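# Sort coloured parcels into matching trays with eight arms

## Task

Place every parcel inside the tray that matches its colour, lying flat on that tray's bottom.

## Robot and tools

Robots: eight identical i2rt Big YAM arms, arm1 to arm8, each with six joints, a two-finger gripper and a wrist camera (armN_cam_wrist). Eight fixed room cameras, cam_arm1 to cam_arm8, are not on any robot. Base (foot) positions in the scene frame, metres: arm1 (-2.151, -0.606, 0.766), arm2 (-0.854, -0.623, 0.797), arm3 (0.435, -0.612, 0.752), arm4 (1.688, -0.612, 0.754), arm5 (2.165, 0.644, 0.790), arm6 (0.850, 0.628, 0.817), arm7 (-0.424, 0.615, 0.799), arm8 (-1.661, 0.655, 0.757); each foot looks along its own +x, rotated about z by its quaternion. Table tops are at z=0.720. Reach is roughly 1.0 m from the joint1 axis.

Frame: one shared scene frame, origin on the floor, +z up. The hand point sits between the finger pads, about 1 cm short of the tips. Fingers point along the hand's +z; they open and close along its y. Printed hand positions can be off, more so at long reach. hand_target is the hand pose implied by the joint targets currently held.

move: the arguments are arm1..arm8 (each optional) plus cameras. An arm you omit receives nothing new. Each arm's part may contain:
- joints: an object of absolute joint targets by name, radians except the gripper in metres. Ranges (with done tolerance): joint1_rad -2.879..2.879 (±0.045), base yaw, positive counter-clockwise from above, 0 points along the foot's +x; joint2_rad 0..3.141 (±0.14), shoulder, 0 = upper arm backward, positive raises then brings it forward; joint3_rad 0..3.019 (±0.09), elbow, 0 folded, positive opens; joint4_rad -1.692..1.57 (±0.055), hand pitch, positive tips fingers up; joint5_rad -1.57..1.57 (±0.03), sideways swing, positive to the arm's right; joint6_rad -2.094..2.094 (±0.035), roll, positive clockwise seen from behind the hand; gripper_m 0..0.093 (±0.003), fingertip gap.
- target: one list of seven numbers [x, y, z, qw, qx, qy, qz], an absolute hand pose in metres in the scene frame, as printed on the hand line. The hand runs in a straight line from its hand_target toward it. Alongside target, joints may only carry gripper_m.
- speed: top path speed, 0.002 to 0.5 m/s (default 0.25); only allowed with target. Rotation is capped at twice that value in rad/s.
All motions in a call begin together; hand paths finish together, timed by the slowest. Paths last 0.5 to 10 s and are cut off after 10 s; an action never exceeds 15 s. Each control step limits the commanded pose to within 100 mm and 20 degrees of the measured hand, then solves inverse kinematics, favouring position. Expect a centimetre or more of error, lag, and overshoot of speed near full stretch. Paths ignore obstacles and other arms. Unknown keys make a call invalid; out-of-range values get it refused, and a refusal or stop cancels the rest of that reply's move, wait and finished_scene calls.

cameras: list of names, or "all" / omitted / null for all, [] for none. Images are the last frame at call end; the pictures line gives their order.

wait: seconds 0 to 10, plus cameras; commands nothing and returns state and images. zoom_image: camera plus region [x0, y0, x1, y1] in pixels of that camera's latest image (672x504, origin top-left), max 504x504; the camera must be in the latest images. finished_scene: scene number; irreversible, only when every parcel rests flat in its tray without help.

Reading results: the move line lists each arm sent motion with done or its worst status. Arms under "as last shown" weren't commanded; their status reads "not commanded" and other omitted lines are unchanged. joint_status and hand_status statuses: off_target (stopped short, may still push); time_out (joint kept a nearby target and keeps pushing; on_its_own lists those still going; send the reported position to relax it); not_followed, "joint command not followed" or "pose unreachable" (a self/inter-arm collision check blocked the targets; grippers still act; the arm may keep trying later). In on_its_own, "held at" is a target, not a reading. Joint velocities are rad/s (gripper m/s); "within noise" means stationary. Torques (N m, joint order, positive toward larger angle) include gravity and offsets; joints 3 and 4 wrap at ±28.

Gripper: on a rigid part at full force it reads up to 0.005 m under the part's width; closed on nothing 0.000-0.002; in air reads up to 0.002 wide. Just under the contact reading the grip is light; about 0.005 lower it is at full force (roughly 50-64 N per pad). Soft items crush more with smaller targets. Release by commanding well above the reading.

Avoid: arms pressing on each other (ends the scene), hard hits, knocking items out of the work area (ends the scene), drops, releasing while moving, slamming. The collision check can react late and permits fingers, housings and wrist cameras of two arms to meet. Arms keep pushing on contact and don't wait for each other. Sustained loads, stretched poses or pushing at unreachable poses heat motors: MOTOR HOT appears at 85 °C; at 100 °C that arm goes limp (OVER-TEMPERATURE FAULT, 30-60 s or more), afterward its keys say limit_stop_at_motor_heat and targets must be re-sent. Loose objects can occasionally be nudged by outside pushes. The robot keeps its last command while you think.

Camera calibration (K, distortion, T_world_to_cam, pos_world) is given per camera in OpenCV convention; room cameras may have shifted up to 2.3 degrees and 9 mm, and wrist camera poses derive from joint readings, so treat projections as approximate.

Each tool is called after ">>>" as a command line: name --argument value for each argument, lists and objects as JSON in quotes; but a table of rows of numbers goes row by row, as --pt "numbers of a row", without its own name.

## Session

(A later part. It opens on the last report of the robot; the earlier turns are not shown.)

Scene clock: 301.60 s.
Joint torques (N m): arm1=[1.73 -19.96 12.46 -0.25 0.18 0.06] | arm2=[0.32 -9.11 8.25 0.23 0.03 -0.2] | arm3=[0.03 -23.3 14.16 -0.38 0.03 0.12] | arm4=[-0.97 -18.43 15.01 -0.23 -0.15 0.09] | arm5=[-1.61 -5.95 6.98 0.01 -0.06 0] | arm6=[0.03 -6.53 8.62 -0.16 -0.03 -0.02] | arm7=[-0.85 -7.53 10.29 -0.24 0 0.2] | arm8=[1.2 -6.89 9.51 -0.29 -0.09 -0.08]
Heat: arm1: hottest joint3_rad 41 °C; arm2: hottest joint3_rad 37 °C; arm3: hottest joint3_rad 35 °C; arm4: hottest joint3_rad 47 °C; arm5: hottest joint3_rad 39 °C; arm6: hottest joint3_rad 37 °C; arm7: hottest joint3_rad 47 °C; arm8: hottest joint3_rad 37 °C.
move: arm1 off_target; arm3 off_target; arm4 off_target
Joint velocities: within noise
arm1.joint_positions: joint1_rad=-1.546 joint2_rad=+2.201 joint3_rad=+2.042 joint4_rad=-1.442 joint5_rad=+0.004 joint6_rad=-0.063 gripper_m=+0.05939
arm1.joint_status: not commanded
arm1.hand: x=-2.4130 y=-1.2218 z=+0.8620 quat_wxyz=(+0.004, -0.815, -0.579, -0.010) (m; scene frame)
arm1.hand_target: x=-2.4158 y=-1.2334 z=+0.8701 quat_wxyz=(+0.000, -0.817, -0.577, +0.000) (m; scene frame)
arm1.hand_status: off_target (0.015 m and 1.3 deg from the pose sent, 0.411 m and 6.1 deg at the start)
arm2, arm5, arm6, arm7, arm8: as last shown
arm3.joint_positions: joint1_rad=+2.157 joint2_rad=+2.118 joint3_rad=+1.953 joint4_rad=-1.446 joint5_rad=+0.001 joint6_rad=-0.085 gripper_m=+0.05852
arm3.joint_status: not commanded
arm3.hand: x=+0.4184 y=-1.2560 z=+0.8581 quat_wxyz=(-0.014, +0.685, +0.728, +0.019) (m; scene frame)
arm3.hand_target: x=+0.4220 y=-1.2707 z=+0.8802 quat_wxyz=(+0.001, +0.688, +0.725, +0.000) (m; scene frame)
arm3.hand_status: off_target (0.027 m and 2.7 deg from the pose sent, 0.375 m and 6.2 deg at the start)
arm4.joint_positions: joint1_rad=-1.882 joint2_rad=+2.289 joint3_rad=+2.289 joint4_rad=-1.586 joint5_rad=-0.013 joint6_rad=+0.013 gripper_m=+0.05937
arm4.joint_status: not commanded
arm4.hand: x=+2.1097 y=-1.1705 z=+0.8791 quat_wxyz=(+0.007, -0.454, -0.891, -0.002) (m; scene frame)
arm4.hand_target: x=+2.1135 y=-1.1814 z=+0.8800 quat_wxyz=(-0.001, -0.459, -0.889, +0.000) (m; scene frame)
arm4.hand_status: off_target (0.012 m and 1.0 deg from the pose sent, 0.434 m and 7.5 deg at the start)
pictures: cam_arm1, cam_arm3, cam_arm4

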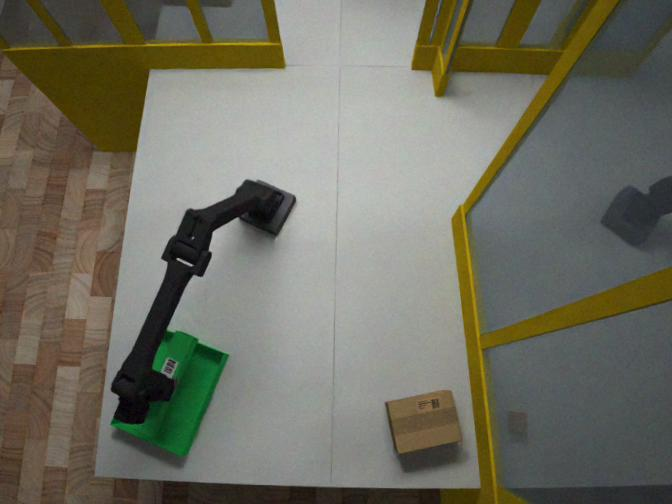

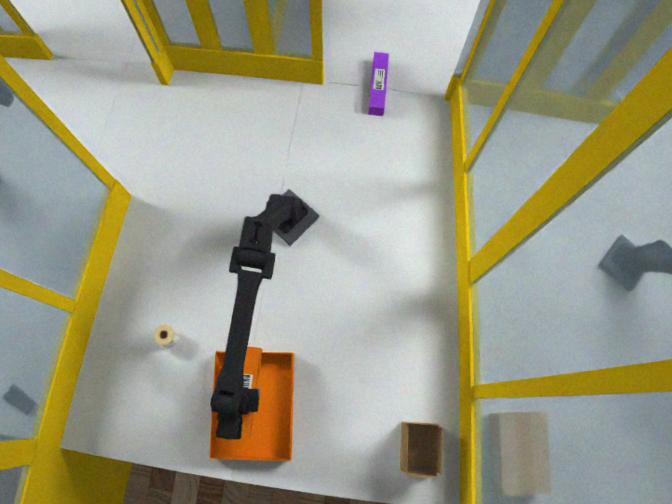

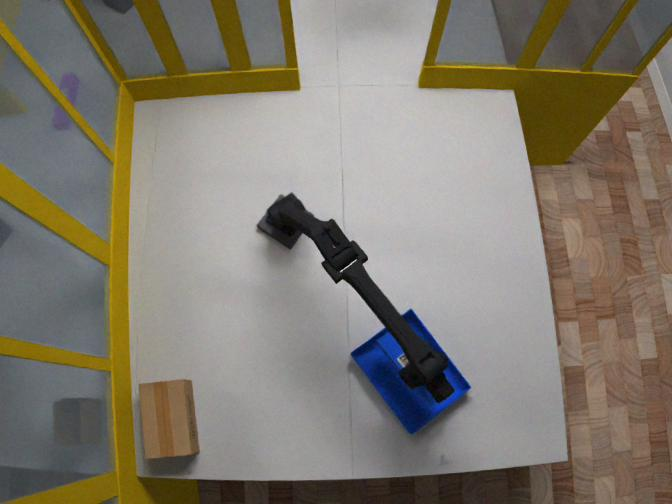

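>>> zoom_image --camera "cam_arm1" --region '[90, 310, 270, 490]'

>>> zoom_image --camera "cam_arm3" --region '[170, 310, 350, 490]'

>>> zoom_image --camera "cam_arm4" --region '[320, 280, 500, 460]'

Scaled by 2.800.

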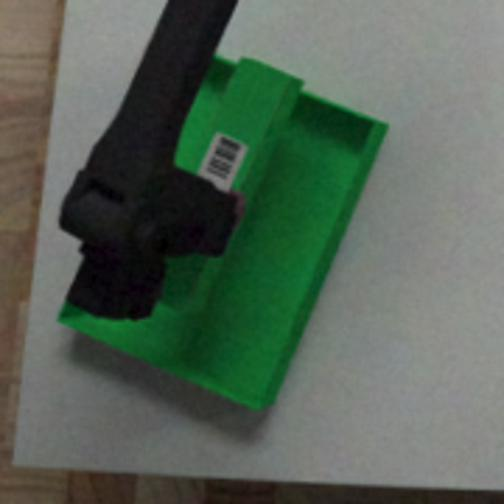

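Scaled by 2.800.

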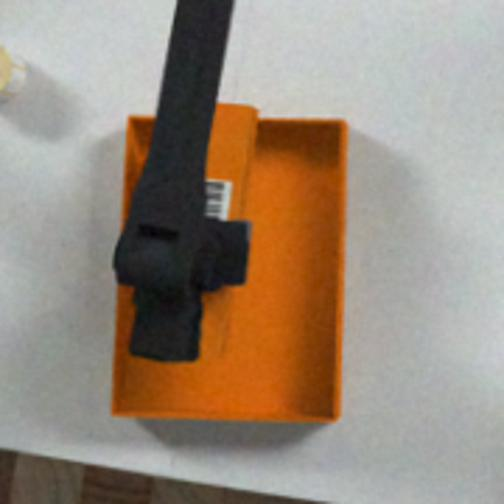

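Scaled by 2.800.

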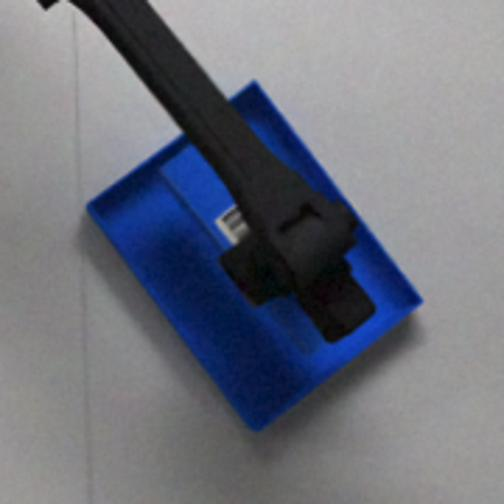

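>>> move --arm1 '{"target":[-2.438,-1.294,0.84,0,0.8166,0.5771,0],"speed":0.2}' --arm4 '{"target":[2.134,-1.21,0.84,0,0.4586,0.8886,0],"speed":0.2}' --arm3 '{"target":[0.425,-1.332,0.84,0,0.6884,0.7254,0],"speed":0.2}' --cameras '["cam_arm1","cam_arm3","cam_arm4"]'

>>> zoom_image --camera "cam_arm1" --region '[90, 310, 270, 490]'

>>> zoom_image --camera "cam_arm3" --region '[170, 310, 350, 490]'

>>> zoom_image --camera "cam_arm4" --region '[320, 280, 500, 460]'

Scene clock: 328.27 s.
Joint torques (N m): arm1=[1.67 -21.77 12.82 -0.23 0.17 0.09] | arm2=[0.26 -9.11 8.27 0.23 0.03 -0.19] | arm3=[0.56 -26.17 14.39 -0.28 0.03 0.13] | arm4=[-0.97 -19.96 14.98 -0.27 -0.15 0.09] | arm5=[-1.49 -6.3 6.99 -0.09 -0.09 -0.07] | arm6=[0.09 -6.59 8.62 -0.14 -0.03 -0.02] | arm7=[-0.85 -7.41 10.29 -0.23 0.01 0.2] | arm8=[1.26 -6.95 9.57 -0.23 -0.09 -0.11]
Heat: arm1: hottest joint3_rad 44 °C; arm2: hottest joint3_rad 36 °C; arm3: hottest joint2_rad 36 °C; arm4: hottest joint3_rad 53 °C; arm5: hottest joint3_rad 39 °C; arm6: hottest joint3_rad 37 °C; arm7: hottest joint3_rad 48 °C; arm8: hottest joint3_rad 36 °C.
move: arm1 off_target; arm3 off_target; arm4 done
Joint velocities: within noise
arm1.joint_positions: joint1_rad=-1.546 joint2_rad=+2.468 joint3_rad=+2.464 joint4_rad=-1.589 joint5_rad=+0.004 joint6_rad=-0.060 gripper_m=+0.05939
arm1.joint_status: not commanded
arm1.hand: x=-2.4389 y=-1.2836 z=+0.8379 quat_wxyz=(+0.002, -0.816, -0.578, -0.007) (m; scene frame)
arm1.hand_target: x=-2.4377 y=-1.2934 z=+0.8400 quat_wxyz=(-0.001, -0.817, -0.577, +0.001) (m; scene frame)
arm1.hand_status: off_target (0.011 m and 0.9 deg from the pose sent, 0.080 m and 1.3 deg at the start)
arm2.joint_positions: joint1_rad=-2.180 joint2_rad=+1.246 joint3_rad=+1.355 joint4_rad=-1.658 joint5_rad=+0.001 joint6_rad=+0.315 gripper_m=+0.09292
arm2.joint_status: not commanded
arm2.hand: x=-0.5192 y=-0.5199 z=+1.1044 quat_wxyz=(-0.011, -0.007, -1.000, -0.004) (m; scene frame)
arm2.hand_target: x=-0.5201 y=-0.5199 z=+1.1001 quat_wxyz=(+0.000, +0.000, -1.000, +0.000) (m; scene frame)
arm2.hand_status: not commanded
arm3.joint_positions: joint1_rad=+2.157 joint2_rad=+2.347 joint3_rad=+2.243 joint4_rad=-1.510 joint5_rad=+0.001 joint6_rad=-0.080 gripper_m=+0.05852
arm3.joint_status: not commanded
arm3.hand: x=+0.4172 y=-1.3166 z=+0.8155 quat_wxyz=(-0.015, +0.687, +0.726, +0.020) (m; scene frame)
arm3.hand_target: x=+0.4250 y=-1.3305 z=+0.8401 quat_wxyz=(+0.001, +0.688, +0.725, +0.000) (m; scene frame)
arm3.hand_status: off_target (0.030 m and 2.9 deg from the pose sent, 0.078 m and 2.7 deg at the start)
arm4.joint_positions: joint1_rad=-1.882 joint2_rad=+2.463 joint3_rad=+2.504 joint4_rad=-1.628 joint5_rad=-0.013 joint6_rad=+0.013 gripper_m=+0.05937
arm4.joint_status: not commanded
arm4.hand: x=+2.1310 y=-1.2001 z=+0.8393 quat_wxyz=(+0.007, -0.454, -0.891, -0.002) (m; scene frame)
arm4.hand_target: x=+2.1335 y=-1.2095 z=+0.8401 quat_wxyz=(-0.001, -0.459, -0.889, +0.001) (m; scene frame)
arm4.hand_status: done (0.010 m and 1.0 deg from the pose sent, 0.061 m and 1.0 deg at the start)
arm5.joint_positions: joint1_rad=+1.571 joint2_rad=+1.251 joint3_rad=+1.373 joint4_rad=-1.674 joint5_rad=+0.000 joint6_rad=-0.271 gripper_m=+0.09288
arm5.joint_status: not commanded
arm5.hand: x=+2.0727 y=+0.3032 z=+1.1001 quat_wxyz=(+0.004, +0.703, +0.711, -0.005) (m; scene frame)
arm5.hand_target: x=+2.0701 y=+0.3049 z=+1.1001 quat_wxyz=(+0.000, +0.707, +0.707, +0.000) (m; scene frame)
arm5.hand_status: not commanded
arm6.joint_positions: joint1_rad=-1.194 joint2_rad=+1.254 joint3_rad=+1.291 joint4_rad=-1.608 joint5_rad=+0.001 joint6_rad=-0.240 gripper_m=+0.09289
arm6.joint_status: not commanded
arm6.hand: x=+0.7664 y=+0.2884 z=+1.0968 quat_wxyz=(+0.000, -0.707, -0.707, +0.000) (m; scene frame)
arm6.hand_target: x=+0.7700 y=+0.2900 z=+1.1000 quat_wxyz=(+0.000, -0.707, -0.707, +0.000) (m; scene frame)
arm6.hand_status: not commanded
arm7: as last shown
arm8.joint_positions: joint1_rad=+0.390 joint2_rad=+1.218 joint3_rad=+1.432 joint4_rad=-1.673 joint5_rad=-0.001 joint6_rad=-0.215 gripper_m=+0.09292
arm8.joint_status: not commanded
arm8.hand: x=-1.7377 y=+0.3085 z=+1.1037 quat_wxyz=(-0.031, -0.706, -0.706, +0.047) (m; scene frame)
arm8.hand_target: x=-1.7400 y=+0.3098 z=+1.0993 quat_wxyz=(-0.025, -0.706, -0.706, +0.039) (m; scene frame)
arm8.hand_status: not commanded
pictures: cam_arm1, cam_arm3, cam_arm4

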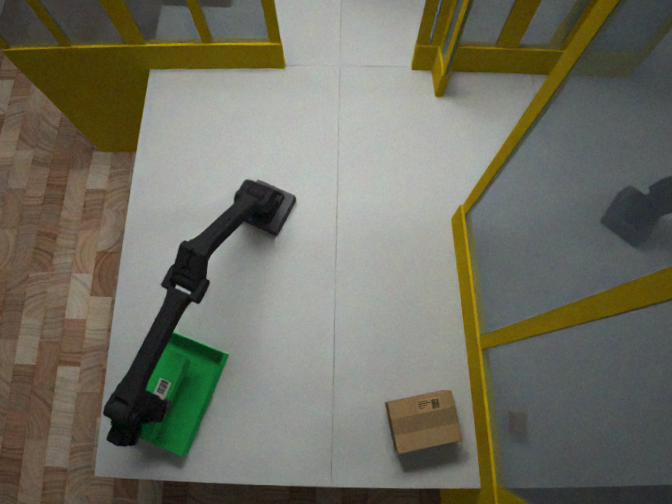

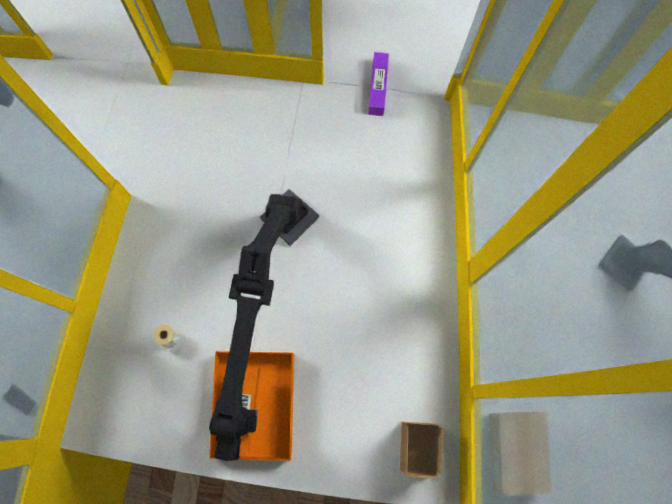

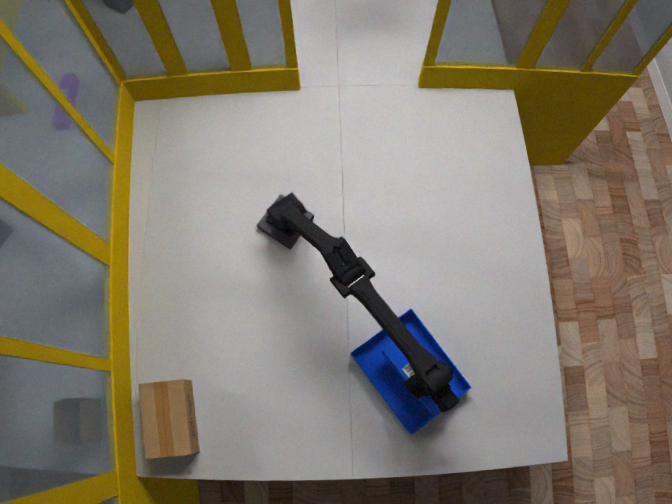

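Scaled by 2.800.

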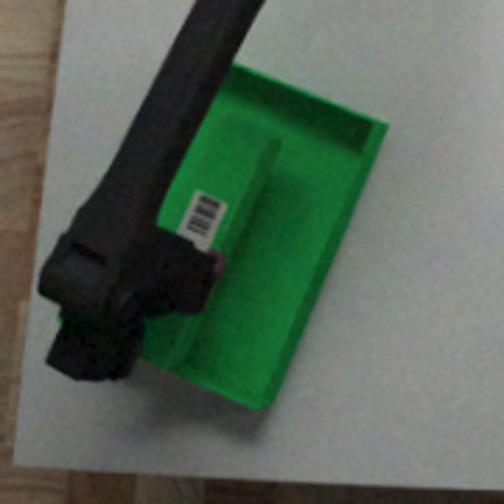

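Scaled by 2.800.

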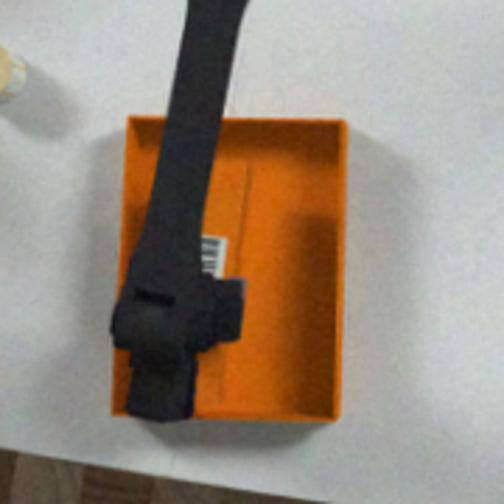

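Scaled by 2.800.

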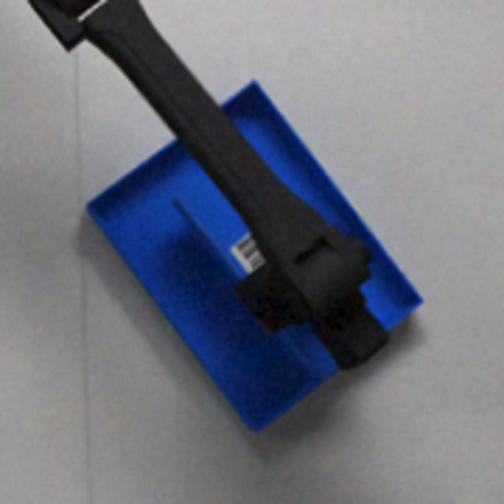

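>>> move --arm1 '{"target":[-2.414,-1.287,0.785,0,0.8166,0.5771,0],"speed":0.12}' --arm4 '{"target":[2.132,-1.21,0.785,0,0.4586,0.8886,0],"speed":0.12}' --arm3 '{"target":[0.43,-1.33,0.785,0,0.6884,0.7254,0],"speed":0.12}' --cameras '[]'

>>> move --arm1 '{"target":[-2.414,-1.287,0.765,0,0.8166,0.5771,0],"speed":0.06}' --arm4 '{"target":[2.132,-1.21,0.77,0,0.4586,0.8886,0],"speed":0.06}' --arm3 '{"target":[0.43,-1.33,0.768,0,0.6884,0.7254,0],"speed":0.06}' --cameras '["cam_arm1","cam_arm3","cam_arm4"]'

>>> zoom_image --camera "cam_arm1" --region '[90, 310, 270, 490]'

>>> zoom_image --camera "cam_arm4" --region '[320, 280, 500, 460]'

Scene clock: 345.43 s.
Joint torques (N m): arm1=[1.96 -23.77 7.88 0.73 0.15 0.05] | arm2=[0.26 -9.11 8.27 0.23 0.03 -0.19] | arm3=[0.73 -25.58 9.36 0.61 0.04 0.14] | arm4=[-1.08 -19.84 8.09 0.69 -0.15 0.08] | arm5=[-1.2 -6.36 7.08 -0.14 -0.09 -0.03] | arm6=[0.03 -6.65 8.62 -0.13 -0.02 -0.02] | arm7=[-0.85 -7.53 10.26 -0.2 0 0.21] | arm8=[1.08 -6.71 9.48 -0.17 -0.08 -0.1]
Heat: arm1: hottest joint3_rad 44 °C; arm2: hottest joint3_rad 36 °C; arm3: hottest joint2_rad 39 °C; arm4: hottest joint3_rad 51 °C; arm5: hottest joint3_rad 39 °C; arm6: hottest joint3_rad 37 °C; arm7: hottest joint3_rad 48 °C; arm8: hottest joint3_rad 36 °C.
move: arm1 done; arm3 off_target; arm4 off_target
Joint velocities: within noise
arm1.joint_positions: joint1_rad=-1.521 joint2_rad=+2.450 joint3_rad=+2.284 joint4_rad=-1.425 joint5_rad=+0.004 joint6_rad=-0.034 gripper_m=+0.05939
arm1.joint_status: not commanded
arm1.hand: x=-2.4184 y=-1.2839 z=+0.7829 quat_wxyz=(+0.002, -0.816, -0.577, -0.006) (m; scene frame)
arm1.hand_target: x=-2.4141 y=-1.2869 z=+0.7849 quat_wxyz=(+0.000, -0.817, -0.577, +0.000) (m; scene frame)
arm1.hand_status: done (0.006 m and 0.7 deg from the pose sent, 0.059 m and 0.9 deg at the start)
arm2, arm5, arm6, arm7, arm8: as last shown
arm3.joint_positions: joint1_rad=+2.161 joint2_rad=+2.361 joint3_rad=+2.194 joint4_rad=-1.412 joint5_rad=+0.001 joint6_rad=-0.074 gripper_m=+0.05852
arm3.joint_status: not commanded
arm3.hand: x=+0.4201 y=-1.3252 z=+0.7865 quat_wxyz=(-0.003, +0.688, +0.726, +0.007) (m; scene frame)
arm3.hand_target: x=+0.4301 y=-1.3298 z=+0.7851 quat_wxyz=(+0.000, +0.688, +0.725, +0.000) (m; scene frame)
arm3.hand_status: off_target (0.011 m and 0.8 deg from the pose sent, 0.036 m and 2.8 deg at the start)
arm4.joint_positions: joint1_rad=-1.882 joint2_rad=+2.457 joint3_rad=+2.440 joint4_rad=-1.504 joint5_rad=-0.013 joint6_rad=+0.014 gripper_m=+0.05937
arm4.joint_status: not commanded
arm4.hand: x=+2.1400 y=-1.2126 z=+0.8197 quat_wxyz=(-0.022, -0.454, -0.891, +0.012) (m; scene frame)
arm4.hand_target: x=+2.1315 y=-1.2092 z=+0.7858 quat_wxyz=(+0.000, -0.459, -0.889, +0.000) (m; scene frame)
arm4.hand_status: off_target (0.036 m and 3.0 deg from the pose sent, 0.055 m and 1.0 deg at the start)
pictures: none
No camera images: "cameras" was empty.

Scene clock: 346.43 s.
Joint torques (N m): arm1=[2.08 -22.83 7.8 0.83 0.16 0.08] | arm2=[0.26 -9.11 8.25 0.23 0.03 -0.19] | arm3=[0.73 -25.35 9.21 0.68 0.04 0.13] | arm4=[-1.08 -19.02 7.61 0.54 -0.15 0.08] | arm5=[-1.73 -6.48 7.05 -0.08 -0.05 -0.01] | arm6=[0.09 -6.59 8.62 -0.17 -0.03 -0.02] | arm7=[-0.97 -7.41 10.22 -0.23 0.01 0.2] | arm8=[1.14 -6.95 9.58 -0.21 -0.08 -0.09]
Heat: arm1: hottest joint3_rad 44 °C; arm2: hottest joint3_rad 36 °C; arm3: hottest joint2_rad 39 °C; arm4: hottest joint3_rad 51 °C; arm5: hottest joint3_rad 39 °C; arm6: hottest joint3_rad 37 °C; arm7: hottest joint3_rad 48 °C; arm8: hottest joint3_rad 36 °C.
move: arm1 done; arm3 off_target; arm4 off_target
Joint velocities: within noise
arm1.joint_positions: joint1_rad=-1.521 joint2_rad=+2.449 joint3_rad=+2.259 joint4_rad=-1.384 joint5_rad=+0.004 joint6_rad=-0.034 gripper_m=+0.05939
arm1.joint_status: not commanded
arm1.hand: x=-2.4192 y=-1.2859 z=+0.7737 quat_wxyz=(-0.002, -0.817, -0.577, +0.001) (m; scene frame)
arm1.hand_target: x=-2.4141 y=-1.2868 z=+0.7651 quat_wxyz=(+0.000, -0.817, -0.577, +0.000) (m; scene frame)
arm1.hand_status: done (0.010 m and 0.3 deg from the pose sent, 0.019 m and 0.7 deg at the start)
arm2, arm5, arm6, arm8: as last shown
arm3.joint_positions: joint1_rad=+2.161 joint2_rad=+2.368 joint3_rad=+2.173 joint4_rad=-1.377 joint5_rad=+0.001 joint6_rad=-0.074 gripper_m=+0.05852
arm3.joint_status: not commanded
arm3.hand: x=+0.4201 y=-1.3264 z=+0.7740 quat_wxyz=(-0.001, +0.688, +0.726, +0.004) (m; scene frame)
arm3.hand_target: x=+0.4301 y=-1.3298 z=+0.7681 quat_wxyz=(+0.000, +0.688, +0.725, +0.000) (m; scene frame)
arm3.hand_status: off_target (0.012 m and 0.5 deg from the pose sent, 0.022 m and 0.8 deg at the start)
arm4.joint_positions: joint1_rad=-1.882 joint2_rad=+2.450 joint3_rad=+2.416 joint4_rad=-1.465 joint5_rad=-0.013 joint6_rad=+0.014 gripper_m=+0.05937
arm4.joint_status: not commanded
arm4.hand: x=+2.1422 y=-1.2158 z=+0.8157 quat_wxyz=(-0.032, -0.453, -0.891, +0.017) (m; scene frame)
arm4.hand_target: x=+2.1313 y=-1.2088 z=+0.7712 quat_wxyz=(+0.000, -0.459, -0.889, +0.000) (m; scene frame)
arm4.hand_status: off_target (0.047 m and 4.2 deg from the pose sent, 0.050 m and 3.0 deg at the start)
arm7.joint_positions: joint1_rad=-1.001 joint2_rad=+1.203 joint3_rad=+1.329 joint4_rad=-1.649 joint5_rad=-0.002 joint6_rad=-0.084 gripper_m=+0.09395
arm7.joint_status: not commanded
arm7.hand: x=-0.4472 y=+0.2749 z=+1.1090 quat_wxyz=(-0.015, -0.702, -0.712, +0.017) (m; scene frame)
arm7.hand_target: x=-0.4495 y=+0.2783 z=+1.1103 quat_wxyz=(-0.012, -0.707, -0.707, +0.015) (m; scene frame)
arm7.hand_status: not commanded
pictures: cam_arm1, cam_arm3, cam_arm4

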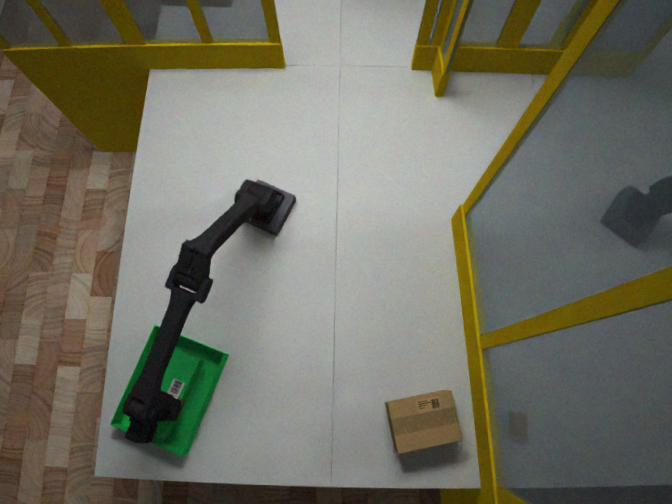

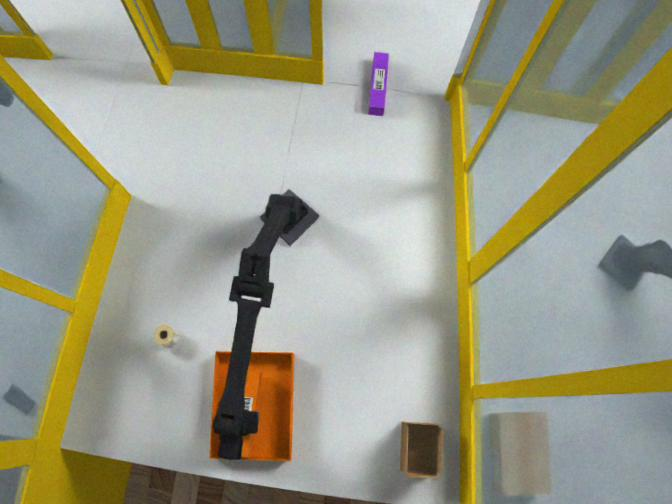

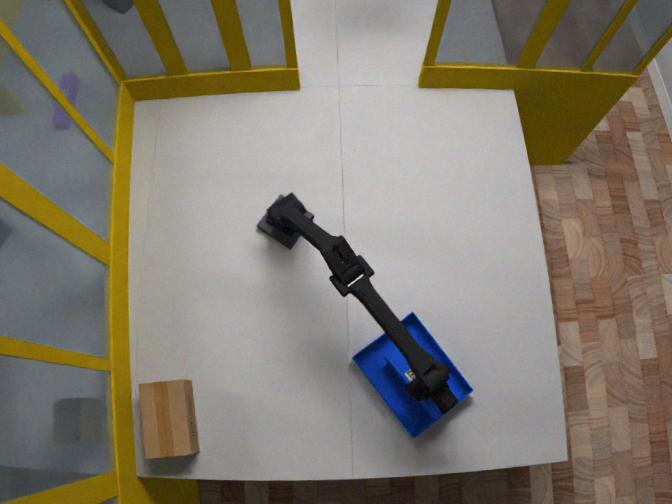

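Scaled by 2.800.

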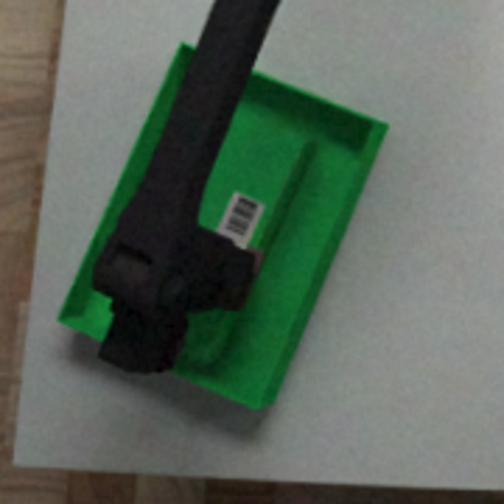

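Scaled by 2.800.

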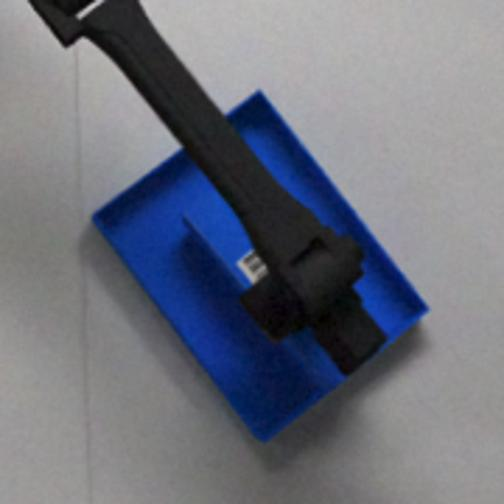

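>>> move --arm4 '{"target":[2.125,-1.195,0.87,0,0.4586,0.8886,0],"speed":0.15}' --arm1 '{"target":[-2.414,-1.287,0.752,0,0.8166,0.5771,0],"speed":0.06}' --arm3 '{"target":[0.43,-1.33,0.75,0,0.6884,0.7254,0],"speed":0.06}' --cameras '[]'

>>> move --arm4 '{"target":[2.113,-1.178,0.79,0,0.4586,0.8886,0],"speed":0.12}' --arm3 '{"target":[0.43,-1.33,0.74,0,0.6884,0.7254,0],"speed":0.06}' --arm1 '{"joints":{"gripper_m":0.093}}' --cameras '["cam_arm4"]'

>>> zoom_image --camera "cam_arm4" --region '[320, 280, 500, 460]'

Scene clock: 361.23 s.
Joint torques (N m): arm1=[2.26 -21.89 7.87 0.76 0.16 0.08] | arm2=[0.32 -9.11 8.27 0.23 0.03 -0.19] | arm3=[0.73 -25.35 9.14 0.65 0.03 0.12] | arm4=[-0.85 -22.12 14.71 -0.38 -0.14 0.1] | arm5=[-1.2 -6.24 7.23 -0.12 -0.05 -0.04] | arm6=[0.03 -6.53 8.62 -0.14 -0.02 -0.02] | arm7=[-0.97 -7.59 10.28 -0.23 -0.01 0.2] | arm8=[1.2 -7.18 9.57 -0.25 -0.07 -0.11]
Heat: arm1: hottest joint3_rad 42 °C; arm2: hottest joint3_rad 36 °C; arm3: hottest joint2_rad 37 °C; arm4: hottest joint3_rad 50 °C; arm5: hottest joint3_rad 39 °C; arm6: hottest joint3_rad 37 °C; arm7: hottest joint3_rad 48 °C; arm8: hottest joint3_rad 36 °C.
move: arm1 off_target; arm3 off_target; arm4 off_target
Joint velocities: within noise
arm1.joint_positions: joint1_rad=-1.521 joint2_rad=+2.449 joint3_rad=+2.243 joint4_rad=-1.358 joint5_rad=+0.004 joint6_rad=-0.034 gripper_m=+0.05939
arm1.joint_status: not commanded
arm1.hand: x=-2.4197 y=-1.2872 z=+0.7679 quat_wxyz=(-0.005, -0.817, -0.577, +0.005) (m; scene frame)
arm1.hand_target: x=-2.4141 y=-1.2867 z=+0.7523 quat_wxyz=(+0.000, -0.817, -0.577, +0.000) (m; scene frame)
arm1.hand_status: off_target (0.017 m and 0.9 deg from the pose sent, 0.022 m and 0.3 deg at the start)
arm2, arm5, arm6, arm7, arm8: as last shown
arm3.joint_positions: joint1_rad=+2.161 joint2_rad=+2.382 joint3_rad=+2.152 joint4_rad=-1.342 joint5_rad=+0.001 joint6_rad=-0.074 gripper_m=+0.05852
arm3.joint_status: not commanded
arm3.hand: x=+0.4202 y=-1.3264 z=+0.7561 quat_wxyz=(-0.001, +0.688, +0.726, +0.004) (m; scene frame)
arm3.hand_target: x=+0.4301 y=-1.3298 z=+0.7503 quat_wxyz=(+0.000, +0.688, +0.725, +0.000) (m; scene frame)
arm3.hand_status: off_target (0.012 m and 0.5 deg from the pose sent, 0.026 m and 0.5 deg at the start)
arm4.joint_positions: joint1_rad=-1.882 joint2_rad=+2.407 joint3_rad=+2.411 joint4_rad=-1.626 joint5_rad=-0.013 joint6_rad=+0.014 gripper_m=+0.05937
arm4.joint_status: not commanded
arm4.hand: x=+2.1196 y=-1.1847 z=+0.8441 quat_wxyz=(+0.023, -0.454, -0.890, -0.010) (m; scene frame)
arm4.hand_target: x=+2.1242 y=-1.1940 z=+0.8702 quat_wxyz=(-0.001, -0.459, -0.889, +0.000) (m; scene frame)
arm4.hand_status: off_target (0.028 m and 2.9 deg from the pose sent, 0.060 m and 4.2 deg at the start)
pictures: none
No camera images: "cameras" was empty.

Scene clock: 362.80 s.
Joint torques (N m): arm1=[2.26 -22.07 7.76 0.83 0.15 0.07] | arm2=[0.32 -9.11 8.27 0.21 0.03 -0.19] | arm3=[0.73 -24.76 8.42 1.09 0.03 0.12] | arm4=[-0.62 -22.36 9.46 0.66 -0.14 0.11] | arm5=[-1.26 -6.18 7.04 -0.06 -0.1 -0.04] | arm6=[0.03 -6.53 8.62 -0.13 -0.03 -0.02] | arm7=[-0.85 -7.59 10.25 -0.17 0.01 0.2] | arm8=[1.61 -6.95 9.52 -0.23 -0.08 -0.1]
Heat: arm1: hottest joint3_rad 42 °C; arm2: hottest joint3_rad 36 °C; arm3: hottest joint2_rad 37 °C; arm4: hottest joint3_rad 50 °C; arm5: hottest joint3_rad 39 °C; arm6: hottest joint3_rad 37 °C; arm7: hottest joint3_rad 48 °C; arm8: hottest joint3_rad 36 °C.
move: arm1 done; arm3 off_target; arm4 done
Joint velocities: within noise
arm1.joint_positions: joint1_rad=-1.521 joint2_rad=+2.449 joint3_rad=+2.243 joint4_rad=-1.358 joint5_rad=+0.004 joint6_rad=-0.033 gripper_m=+0.09290
arm1.joint_status: all done
arm1.hand: x=-2.4197 y=-1.2872 z=+0.7679 quat_wxyz=(-0.005, -0.817, -0.577, +0.005) (m; scene frame)
arm1.hand_target: x=-2.4140 y=-1.2867 z=+0.7523 quat_wxyz=(+0.000, -0.817, -0.577, +0.000) (m; scene frame)
arm1.hand_status: not commanded
arm2, arm5, arm6, arm7, arm8: as last shown
arm3.joint_positions: joint1_rad=+2.161 joint2_rad=+2.382 joint3_rad=+2.148 joint4_rad=-1.335 joint5_rad=+0.001 joint6_rad=-0.074 gripper_m=+0.05852
arm3.joint_status: not commanded
arm3.hand: x=+0.4202 y=-1.3269 z=+0.7547 quat_wxyz=(+0.000, +0.688, +0.726, +0.003) (m; scene frame)
arm3.hand_target: x=+0.4301 y=-1.3295 z=+0.7403 quat_wxyz=(+0.000, +0.688, +0.725, +0.000) (m; scene frame)
arm3.hand_status: off_target (0.018 m and 0.3 deg from the pose sent, 0.019 m and 0.5 deg at the start)
arm4.joint_positions: joint1_rad=-1.882 joint2_rad=+2.357 joint3_rad=+2.151 joint4_rad=-1.389 joint5_rad=-0.013 joint6_rad=+0.014 gripper_m=+0.05937
arm4.joint_status: not commanded
arm4.hand: x=+2.1118 y=-1.1758 z=+0.7804 quat_wxyz=(+0.011, -0.455, -0.891, -0.004) (m; scene frame)
arm4.hand_target: x=+2.1129 y=-1.1779 z=+0.7901 quat_wxyz=(+0.000, -0.459, -0.889, +0.000) (m; scene frame)
arm4.hand_status: done (0.010 m and 1.4 deg from the pose sent, 0.055 m and 2.9 deg at the start)
pictures: cam_arm4

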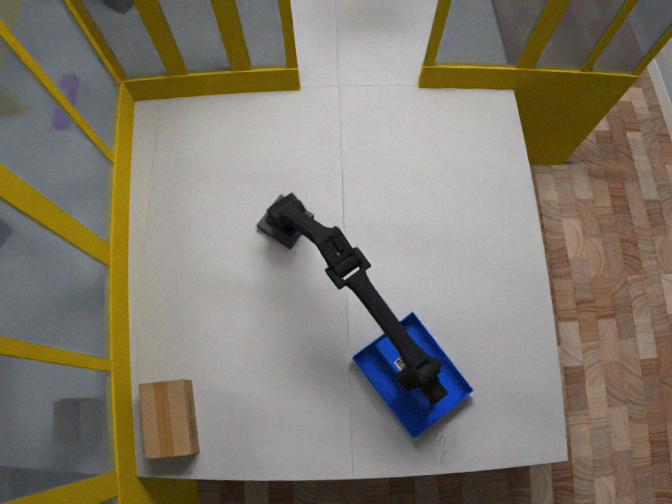

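Scaled by 2.800.

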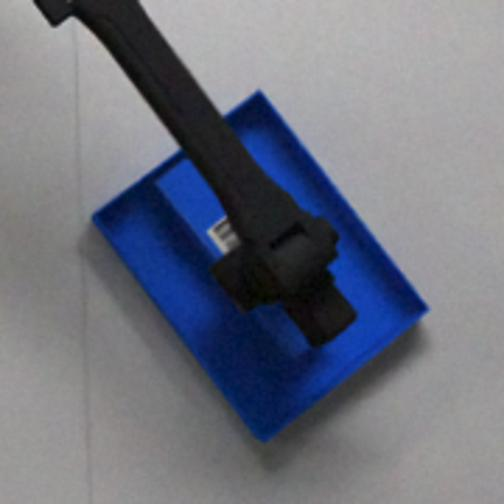

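>>> move --arm4 '{"target":[2.125,-1.195,0.785,0,0.4586,0.8886,0],"speed":0.1}' --arm3 '{"joints":{"gripper_m":0.093}}' --arm1 '{"target":[-2.416,-1.28,0.95,0,0.8166,0.5771,0],"speed":0.3}' --cameras '[]'

>>> move --arm4 '{"target":[2.125,-1.195,0.768,0,0.4586,0.8886,0],"speed":0.06}' --arm3 '{"target":[0.422,-1.325,0.95,0,0.6884,0.7254,0],"speed":0.3}' --cameras '[]'

>>> move --arm4 '{"target":[2.125,-1.195,0.758,0,0.4586,0.8886,0],"speed":0.06}' --arm3 '{"target":[0.43,-0.965,1.1,0,0.6884,0.7254,0],"speed":0.45}' --cameras '["cam_arm4"]'

>>> move --arm3 '{"joints":{"joint1_rad":-1.368,"joint6_rad":-0.41}}' --cameras '[]'

>>> move --arm3 '{"target":[0.70,0.0,0.92,0,-0.7071,0.7071,0],"speed":0.45}' --cameras '["arm3_cam_wrist","cam_arm1","cam_arm3","cam_arm4"]'

>>> zoom_image --camera "cam_arm4" --region '[320, 280, 500, 460]'

Scene clock: 376.67 s.
Joint torques (N m): arm1=[1.67 -20.19 11.52 -0.01 0.16 0.03] | arm2=[0.32 -9.11 8.27 0.23 0.03 -0.19] | arm3=[0.67 -25.17 8.98 0.64 0.02 0.13] | arm4=[-0.67 -19.14 14.91 -0.27 -0.14 0.11] | arm5=[-1.67 -6.48 7.08 -0.02 -0.11 -0.03] | arm6=[0.03 -6.48 8.62 -0.14 -0.03 -0.02] | arm7=[-0.97 -7.41 10.26 -0.21 0 0.21] | arm8=[1.14 -6.59 9.62 -0.25 -0.09 -0.11]
Heat: arm1: hottest joint3_rad 42 °C; arm2: hottest joint3_rad 36 °C; arm3: hottest joint2_rad 37 °C; arm4: hottest joint3_rad 49 °C; arm5: hottest joint3_rad 39 °C; arm6: hottest joint3_rad 37 °C; arm7: hottest joint3_rad 48 °C; arm8: hottest joint3_rad 36 °C.
move: arm1 off_target; arm3 done; arm4 off_target
Joint velocities: within noise
arm1.joint_positions: joint1_rad=-1.521 joint2_rad=+2.314 joint3_rad=+2.478 joint4_rad=-1.673 joint5_rad=+0.004 joint6_rad=-0.033 gripper_m=+0.09290
arm1.joint_status: not commanded
arm1.hand: x=-2.4159 y=-1.2741 z=+0.9522 quat_wxyz=(-0.020, -0.816, -0.577, +0.028) (m; scene frame)
arm1.hand_target: x=-2.4158 y=-1.2793 z=+0.9496 quat_wxyz=(-0.019, -0.816, -0.577, +0.029) (m; scene frame)
arm1.hand_status: off_target (0.006 m and 4.0 deg from the pose sent, 0.182 m and 0.8 deg at the start; a joint's target at an end of its range on 31 of 50 steps)
arm2, arm5, arm6, arm7, arm8: as last shown
arm3.joint_positions: joint1_rad=+2.161 joint2_rad=+2.387 joint3_rad=+2.142 joint4_rad=-1.322 joint5_rad=+0.002 joint6_rad=-0.074 gripper_m=+0.09297
arm3.joint_status: all done
arm3.hand: x=+0.4202 y=-1.3275 z=+0.7495 quat_wxyz=(+0.001, +0.688, +0.726, +0.002) (m; scene frame)
arm3.hand_target: x=+0.4301 y=-1.3295 z=+0.7403 quat_wxyz=(+0.000, +0.688, +0.725, +0.000) (m; scene frame)
arm3.hand_status: not commanded
arm4.joint_positions: joint1_rad=-1.882 joint2_rad=+2.385 joint3_rad=+2.215 joint4_rad=-1.416 joint5_rad=-0.013 joint6_rad=+0.014 gripper_m=+0.05937
arm4.joint_status: not commanded
arm4.hand: x=+2.1181 y=-1.1841 z=+0.7846 quat_wxyz=(+0.007, -0.455, -0.891, -0.002) (m; scene frame)
arm4.hand_target: x=+2.1245 y=-1.1945 z=+0.7851 quat_wxyz=(-0.001, -0.459, -0.889, +0.000) (m; scene frame)
arm4.hand_status: off_target (0.013 m and 1.0 deg from the pose sent, 0.024 m and 1.4 deg at the start)
pictures: none
No camera images: "cameras" was empty.

Scene clock: 378.30 s.
Joint torques (N m): arm1=[1.61 -20.07 11.48 -0.03 0.18 0.04] | arm2=[0.32 -9.17 8.27 0.23 0.03 -0.19] | arm3=[-0.09 -26.87 14.2 -0.17 0.03 0.02] | arm4=[-0.62 -19.14 13.09 0.68 -0.14 0.11] | arm5=[-1.61 -6.36 7.19 -0.13 -0.11 -0.03] | arm6=[0.09 -6.59 8.61 -0.13 -0.03 -0.02] | arm7=[-0.85 -7.53 10.25 -0.18 0.01 0.2] | arm8=[1.32 -7 9.58 -0.27 -0.07 -0.11]
Heat: arm1: hottest joint3_rad 42 °C; arm2: hottest joint3_rad 36 °C; arm3: hottest joint2_rad 37 °C; arm4: hottest joint3_rad 49 °C; arm5: hottest joint3_rad 39 °C; arm6: hottest joint3_rad 37 °C; arm7: hottest joint3_rad 48 °C; arm8: hottest joint3_rad 36 °C.
move: arm3 off_target; arm4 off_target
Joint velocities: within noise
arm1, arm2, arm5, arm6, arm7, arm8: as last shown
arm3.joint_positions: joint1_rad=+2.161 joint2_rad=+2.284 joint3_rad=+2.395 joint4_rad=-1.672 joint5_rad=+0.002 joint6_rad=-0.074 gripper_m=+0.09297
arm3.joint_status: not commanded
arm3.hand: x=+0.4195 y=-1.3156 z=+0.9167 quat_wxyz=(+0.003, +0.688, +0.726, +0.000) (m; scene frame)
arm3.hand_target: x=+0.4221 y=-1.3229 z=+0.9494 quat_wxyz=(+0.022, +0.688, +0.725, -0.024) (m; scene frame)
arm3.hand_status: off_target (0.035 m and 0.4 deg from the pose sent, 0.201 m and 0.3 deg at the start; pose on its path clipped on 17 of 49 steps; a joint's target at an end of its range on 22 of 49 steps)
arm4.joint_positions: joint1_rad=-1.882 joint2_rad=+2.397 joint3_rad=+2.215 joint4_rad=-1.406 joint5_rad=-0.013 joint6_rad=+0.014 gripper_m=+0.05937
arm4.joint_status: not commanded
arm4.hand: x=+2.1189 y=-1.1854 z=+0.7766 quat_wxyz=(+0.008, -0.455, -0.891, -0.003) (m; scene frame)
arm4.hand_target: x=+2.1246 y=-1.1945 z=+0.7681 quat_wxyz=(+0.000, -0.459, -0.889, +0.000) (m; scene frame)
arm4.hand_status: off_target (0.014 m and 1.0 deg from the pose sent, 0.021 m and 1.0 deg at the start)
pictures: none
No camera images: "cameras" was empty.

Scene clock: 380.23 s.
Joint torques (N m): arm1=[1.67 -20.78 11.55 -0.12 0.16 0.04] | arm2=[0.32 -9.11 8.27 0.23 0.03 -0.19] | arm3=[0.73 -9 9.37 0.02 0.03 0.12] | arm4=[-0.62 -19.14 12.08 0.7 -0.14 0.11] | arm5=[-1.38 -6.3 7.19 -0.1 -0.1 0] | arm6=[0.09 -6.53 8.62 -0.14 -0.03 -0.02] | arm7=[-1.03 -7.59 10.22 -0.23 0 0.21] | arm8=[0.97 -6.89 9.54 -0.24 -0.08 -0.11]
Heat: arm1: hottest joint3_rad 42 °C; arm2: hottest joint3_rad 36 °C; arm3: hottest joint2_rad 37 °C; arm4: hottest joint3_rad 49 °C; arm5: hottest joint3_rad 39 °C; arm6: hottest joint3_rad 37 °C; arm7: hottest joint3_rad 48 °C; arm8: hottest joint3_rad 36 °C.
move: arm3 off_target; arm4 off_target
Joint velocities: within noise
arm1, arm2, arm5, arm6, arm7, arm8: as last shown
arm3.joint_positions: joint1_rad=+2.161 joint2_rad=+1.203 joint3_rad=+1.432 joint4_rad=-1.674 joint5_rad=+0.002 joint6_rad=-0.074 gripper_m=+0.09297
arm3.joint_status: not commanded
arm3.hand: x=+0.4254 y=-0.9655 z=+1.1007 quat_wxyz=(+0.041, +0.687, +0.724, -0.043) (m; scene frame)
arm3.hand_target: x=+0.4300 y=-0.9650 z=+1.0993 quat_wxyz=(+0.036, +0.687, +0.725, -0.039) (m; scene frame)
arm3.hand_status: off_target (0.005 m and 6.9 deg from the pose sent, 0.396 m and 0.4 deg at the start; pose on its path clipped on 23 of 58 steps; a joint's target at an end of its range on 30 of 58 steps)
arm4.joint_positions: joint1_rad=-1.882 joint2_rad=+2.403 joint3_rad=+2.215 joint4_rad=-1.386 joint5_rad=-0.013 joint6_rad=+0.014 gripper_m=+0.05937
arm4.joint_status: not commanded
arm4.hand: x=+2.1213 y=-1.1887 z=+0.7717 quat_wxyz=(+0.002, -0.455, -0.891, +0.000) (m; scene frame)
arm4.hand_target: x=+2.1246 y=-1.1946 z=+0.7580 quat_wxyz=(+0.000, -0.459, -0.889, +0.000) (m; scene frame)
arm4.hand_status: off_target (0.016 m and 0.6 deg from the pose sent, 0.022 m and 1.1 deg at the start)
pictures: cam_arm4

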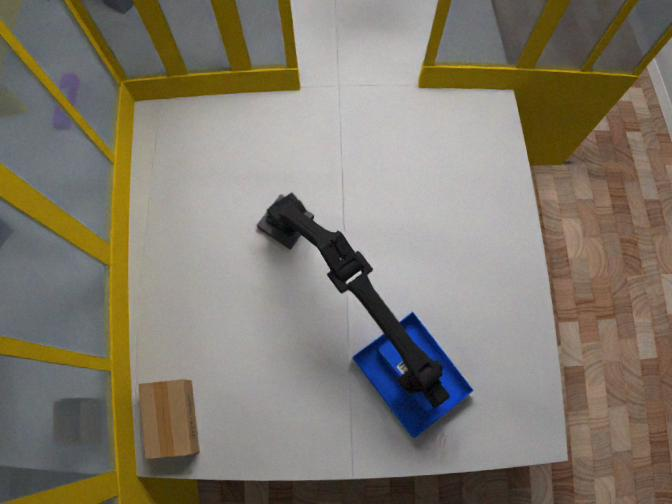

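Scene clock: 383.47 s.
Joint torques (N m): arm1=[1.67 -20.48 11.48 -0.09 0.19 0.06] | arm2=[0.26 -9.11 8.27 0.23 0.03 -0.19] | arm3=[-0.91 -8.94 9.39 0.03 -0.15 -0.21] | arm4=[-0.62 -19.14 12.08 0.7 -0.14 0.11] | arm5=[-1.26 -6.01 7.19 -0.17 -0.09 -0.03] | arm6=[0.03 -6.48 8.62 -0.14 -0.03 -0.02] | arm7=[-0.79 -7.47 10.22 -0.24 0.02 0.21] | arm8=[1.32 -7.12 9.61 -0.2 -0.08 -0.09]
Heat: arm1: hottest joint3_rad 43 °C; arm2: hottest joint3_rad 36 °C; arm3: hottest joint2_rad 37 °C; arm4: hottest joint3_rad 50 °C; arm5: hottest joint3_rad 39 °C; arm6: hottest joint3_rad 37 °C; arm7: hottest joint3_rad 48 °C; arm8: hottest joint3_rad 36 °C.
move: arm3 done
Joint velocities: within noise
arm1, arm4, arm7: as last shown
arm2.joint_positions: joint1_rad=-2.180 joint2_rad=+1.246 joint3_rad=+1.355 joint4_rad=-1.658 joint5_rad=+0.001 joint6_rad=+0.315 gripper_m=+0.09292
arm2.joint_status: not commanded
arm2.hand: x=-0.5192 y=-0.5199 z=+1.1044 quat_wxyz=(-0.011, -0.007, -1.000, -0.004) (m; scene frame)
arm2.hand_target: x=-0.5201 y=-0.5199 z=+1.1001 quat_wxyz=(+0.000, +0.000, -1.000, +0.000) (m; scene frame)
arm2.hand_status: not commanded
arm3.joint_positions: joint1_rad=-1.364 joint2_rad=+1.205 joint3_rad=+1.432 joint4_rad=-1.674 joint5_rad=+0.007 joint6_rad=-0.394 gripper_m=+0.09300
arm3.joint_status: all done
arm3.hand: x=+0.5734 y=-0.2907 z=+1.1049 quat_wxyz=(-0.063, +0.702, -0.709, -0.020) (m; scene frame)
arm3.hand_target: x=+0.5742 y=-0.2920 z=+1.1041 quat_wxyz=(-0.057, +0.706, -0.705, -0.018) (m; scene frame)
arm3.hand_status: not commanded
arm4.hand_target: x=+2.1246 y=-1.1945 z=+0.7580 quat_wxyz=(+0.000, -0.459, -0.889, +0.000) (m; scene frame)
arm5.joint_positions: joint1_rad=+1.571 joint2_rad=+1.251 joint3_rad=+1.373 joint4_rad=-1.674 joint5_rad=+0.000 joint6_rad=-0.271 gripper_m=+0.09288
arm5.joint_status: not commanded
arm5.hand: x=+2.0727 y=+0.3032 z=+1.1001 quat_wxyz=(+0.004, +0.703, +0.711, -0.005) (m; scene frame)
arm5.hand_target: x=+2.0701 y=+0.3049 z=+1.1001 quat_wxyz=(+0.000, +0.707, +0.707, +0.000) (m; scene frame)
arm5.hand_status: not commanded
arm6.joint_positions: joint1_rad=-1.194 joint2_rad=+1.254 joint3_rad=+1.291 joint4_rad=-1.608 joint5_rad=+0.001 joint6_rad=-0.240 gripper_m=+0.09289
arm6.joint_status: not commanded
arm6.hand: x=+0.7664 y=+0.2884 z=+1.0968 quat_wxyz=(+0.000, -0.707, -0.707, +0.000) (m; scene frame)
arm6.hand_target: x=+0.7700 y=+0.2900 z=+1.1000 quat_wxyz=(+0.000, -0.707, -0.707, +0.000) (m; scene frame)
arm6.hand_status: not commanded
arm8.joint_positions: joint1_rad=+0.390 joint2_rad=+1.218 joint3_rad=+1.432 joint4_rad=-1.673 joint5_rad=-0.001 joint6_rad=-0.215 gripper_m=+0.09292
arm8.joint_status: not commanded
arm8.hand: x=-1.7377 y=+0.3085 z=+1.1037 quat_wxyz=(-0.031, -0.706, -0.706, +0.047) (m; scene frame)
arm8.hand_target: x=-1.7400 y=+0.3098 z=+1.0993 quat_wxyz=(-0.025, -0.706, -0.706, +0.039) (m; scene frame)
arm8.hand_status: not commanded
pictures: none
No camera images: "cameras" was empty.

Scene clock: 385.53 s.
Joint torques (N m): arm1=[1.73 -20.89 11.47 0.02 0.18 0.03] | arm2=[0.32 -9.11 8.27 0.23 0.03 -0.19] | arm3=[-1.03 -22.89 14.26 -0.46 -0.29 -0.21] | arm4=[-0.67 -19.14 12.08 0.7 -0.14 0.11] | arm5=[-1.44 -6.3 7.08 -0.09 -0.08 -0.04] | arm6=[0.09 -6.48 8.64 -0.14 -0.03 -0.02] | arm7=[-0.91 -7.47 10.19 -0.24 0.01 0.21] | arm8=[1.2 -7.18 9.58 -0.17 -0.09 -0.1]
Heat: arm1: hottest joint3_rad 43 °C; arm2: hottest joint3_rad 36 °C; arm3: hottest joint2_rad 37 °C; arm4: hottest joint3_rad 50 °C; arm5: hottest joint3_rad 39 °C; arm6: hottest joint3_rad 37 °C; arm7: hottest joint3_rad 48 °C; arm8: hottest joint3_rad 36 °C.
move: arm3 off_target
Joint velocities: within noise
arm1, arm2, arm4, arm5, arm6, arm7, arm8: as last shown
arm3.joint_positions: joint1_rad=-1.364 joint2_rad=+2.141 joint3_rad=+2.092 joint4_rad=-1.563 joint5_rad=+0.002 joint6_rad=-0.394 gripper_m=+0.09300
arm3.joint_status: not commanded
arm3.hand: x=+0.6927 y=-0.0111 z=+0.9045 quat_wxyz=(+0.015, +0.703, -0.711, +0.009) (m; scene frame)
arm3.hand_target: x=+0.6996 y=-0.0009 z=+0.9200 quat_wxyz=(-0.001, +0.707, -0.707, +0.000) (m; scene frame)
arm3.hand_status: off_target (0.020 m and 2.1 deg from the pose sent, 0.367 m and 7.6 deg at the start; pose on its path clipped on 17 of 62 steps)
pictures: arm3_cam_wrist, cam_arm1, cam_arm3, cam_arm4
camera_calibration:
arm3_cam_wrist: T_world_to_cam=[[0.999887, -0.0150199, 0.000592784, -0.694416], [-0.0122717, -0.792891, 0.60924, -0.545508], [-0.0086807, -0.609179, -0.792985, 0.840536], [0, 0, 0, 1]] pos_world=[0.69494, 0.0690781, 0.99929]

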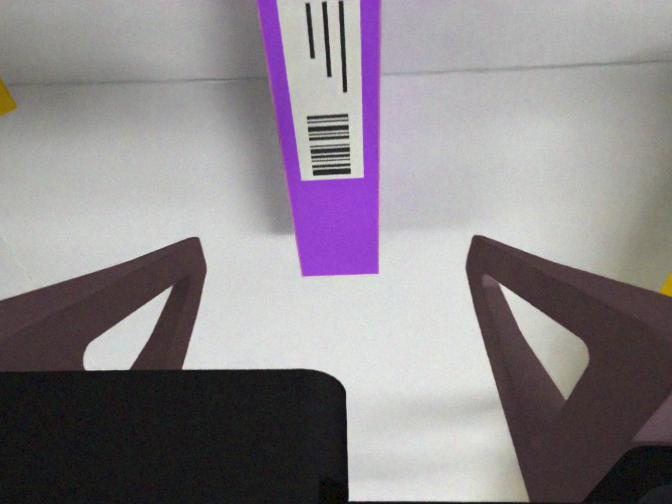

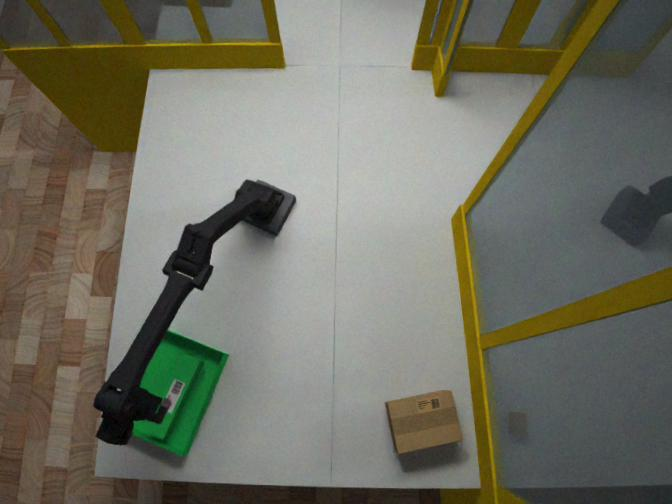

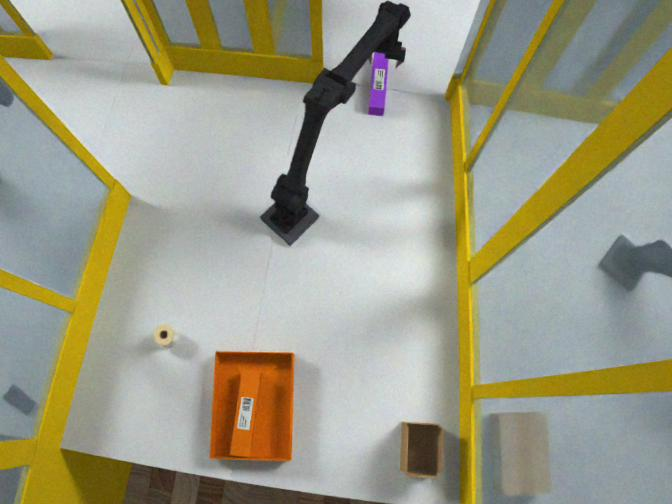

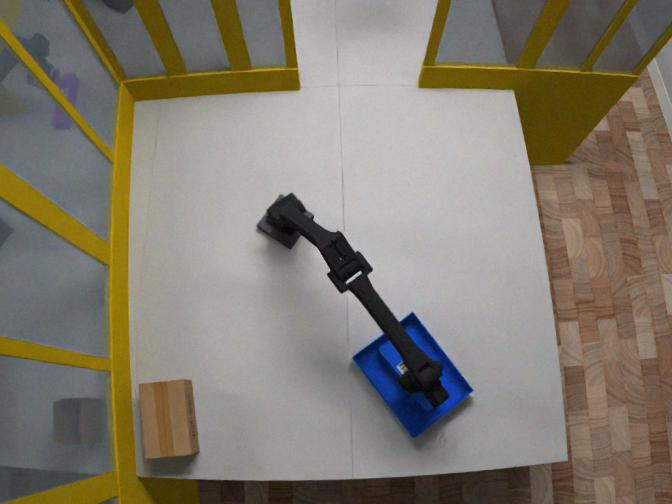

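Scaled by 2.800.

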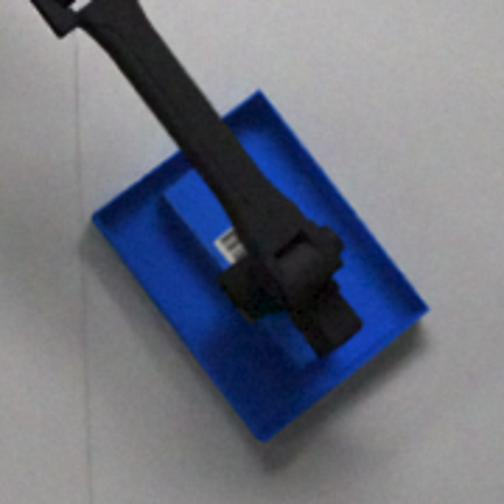

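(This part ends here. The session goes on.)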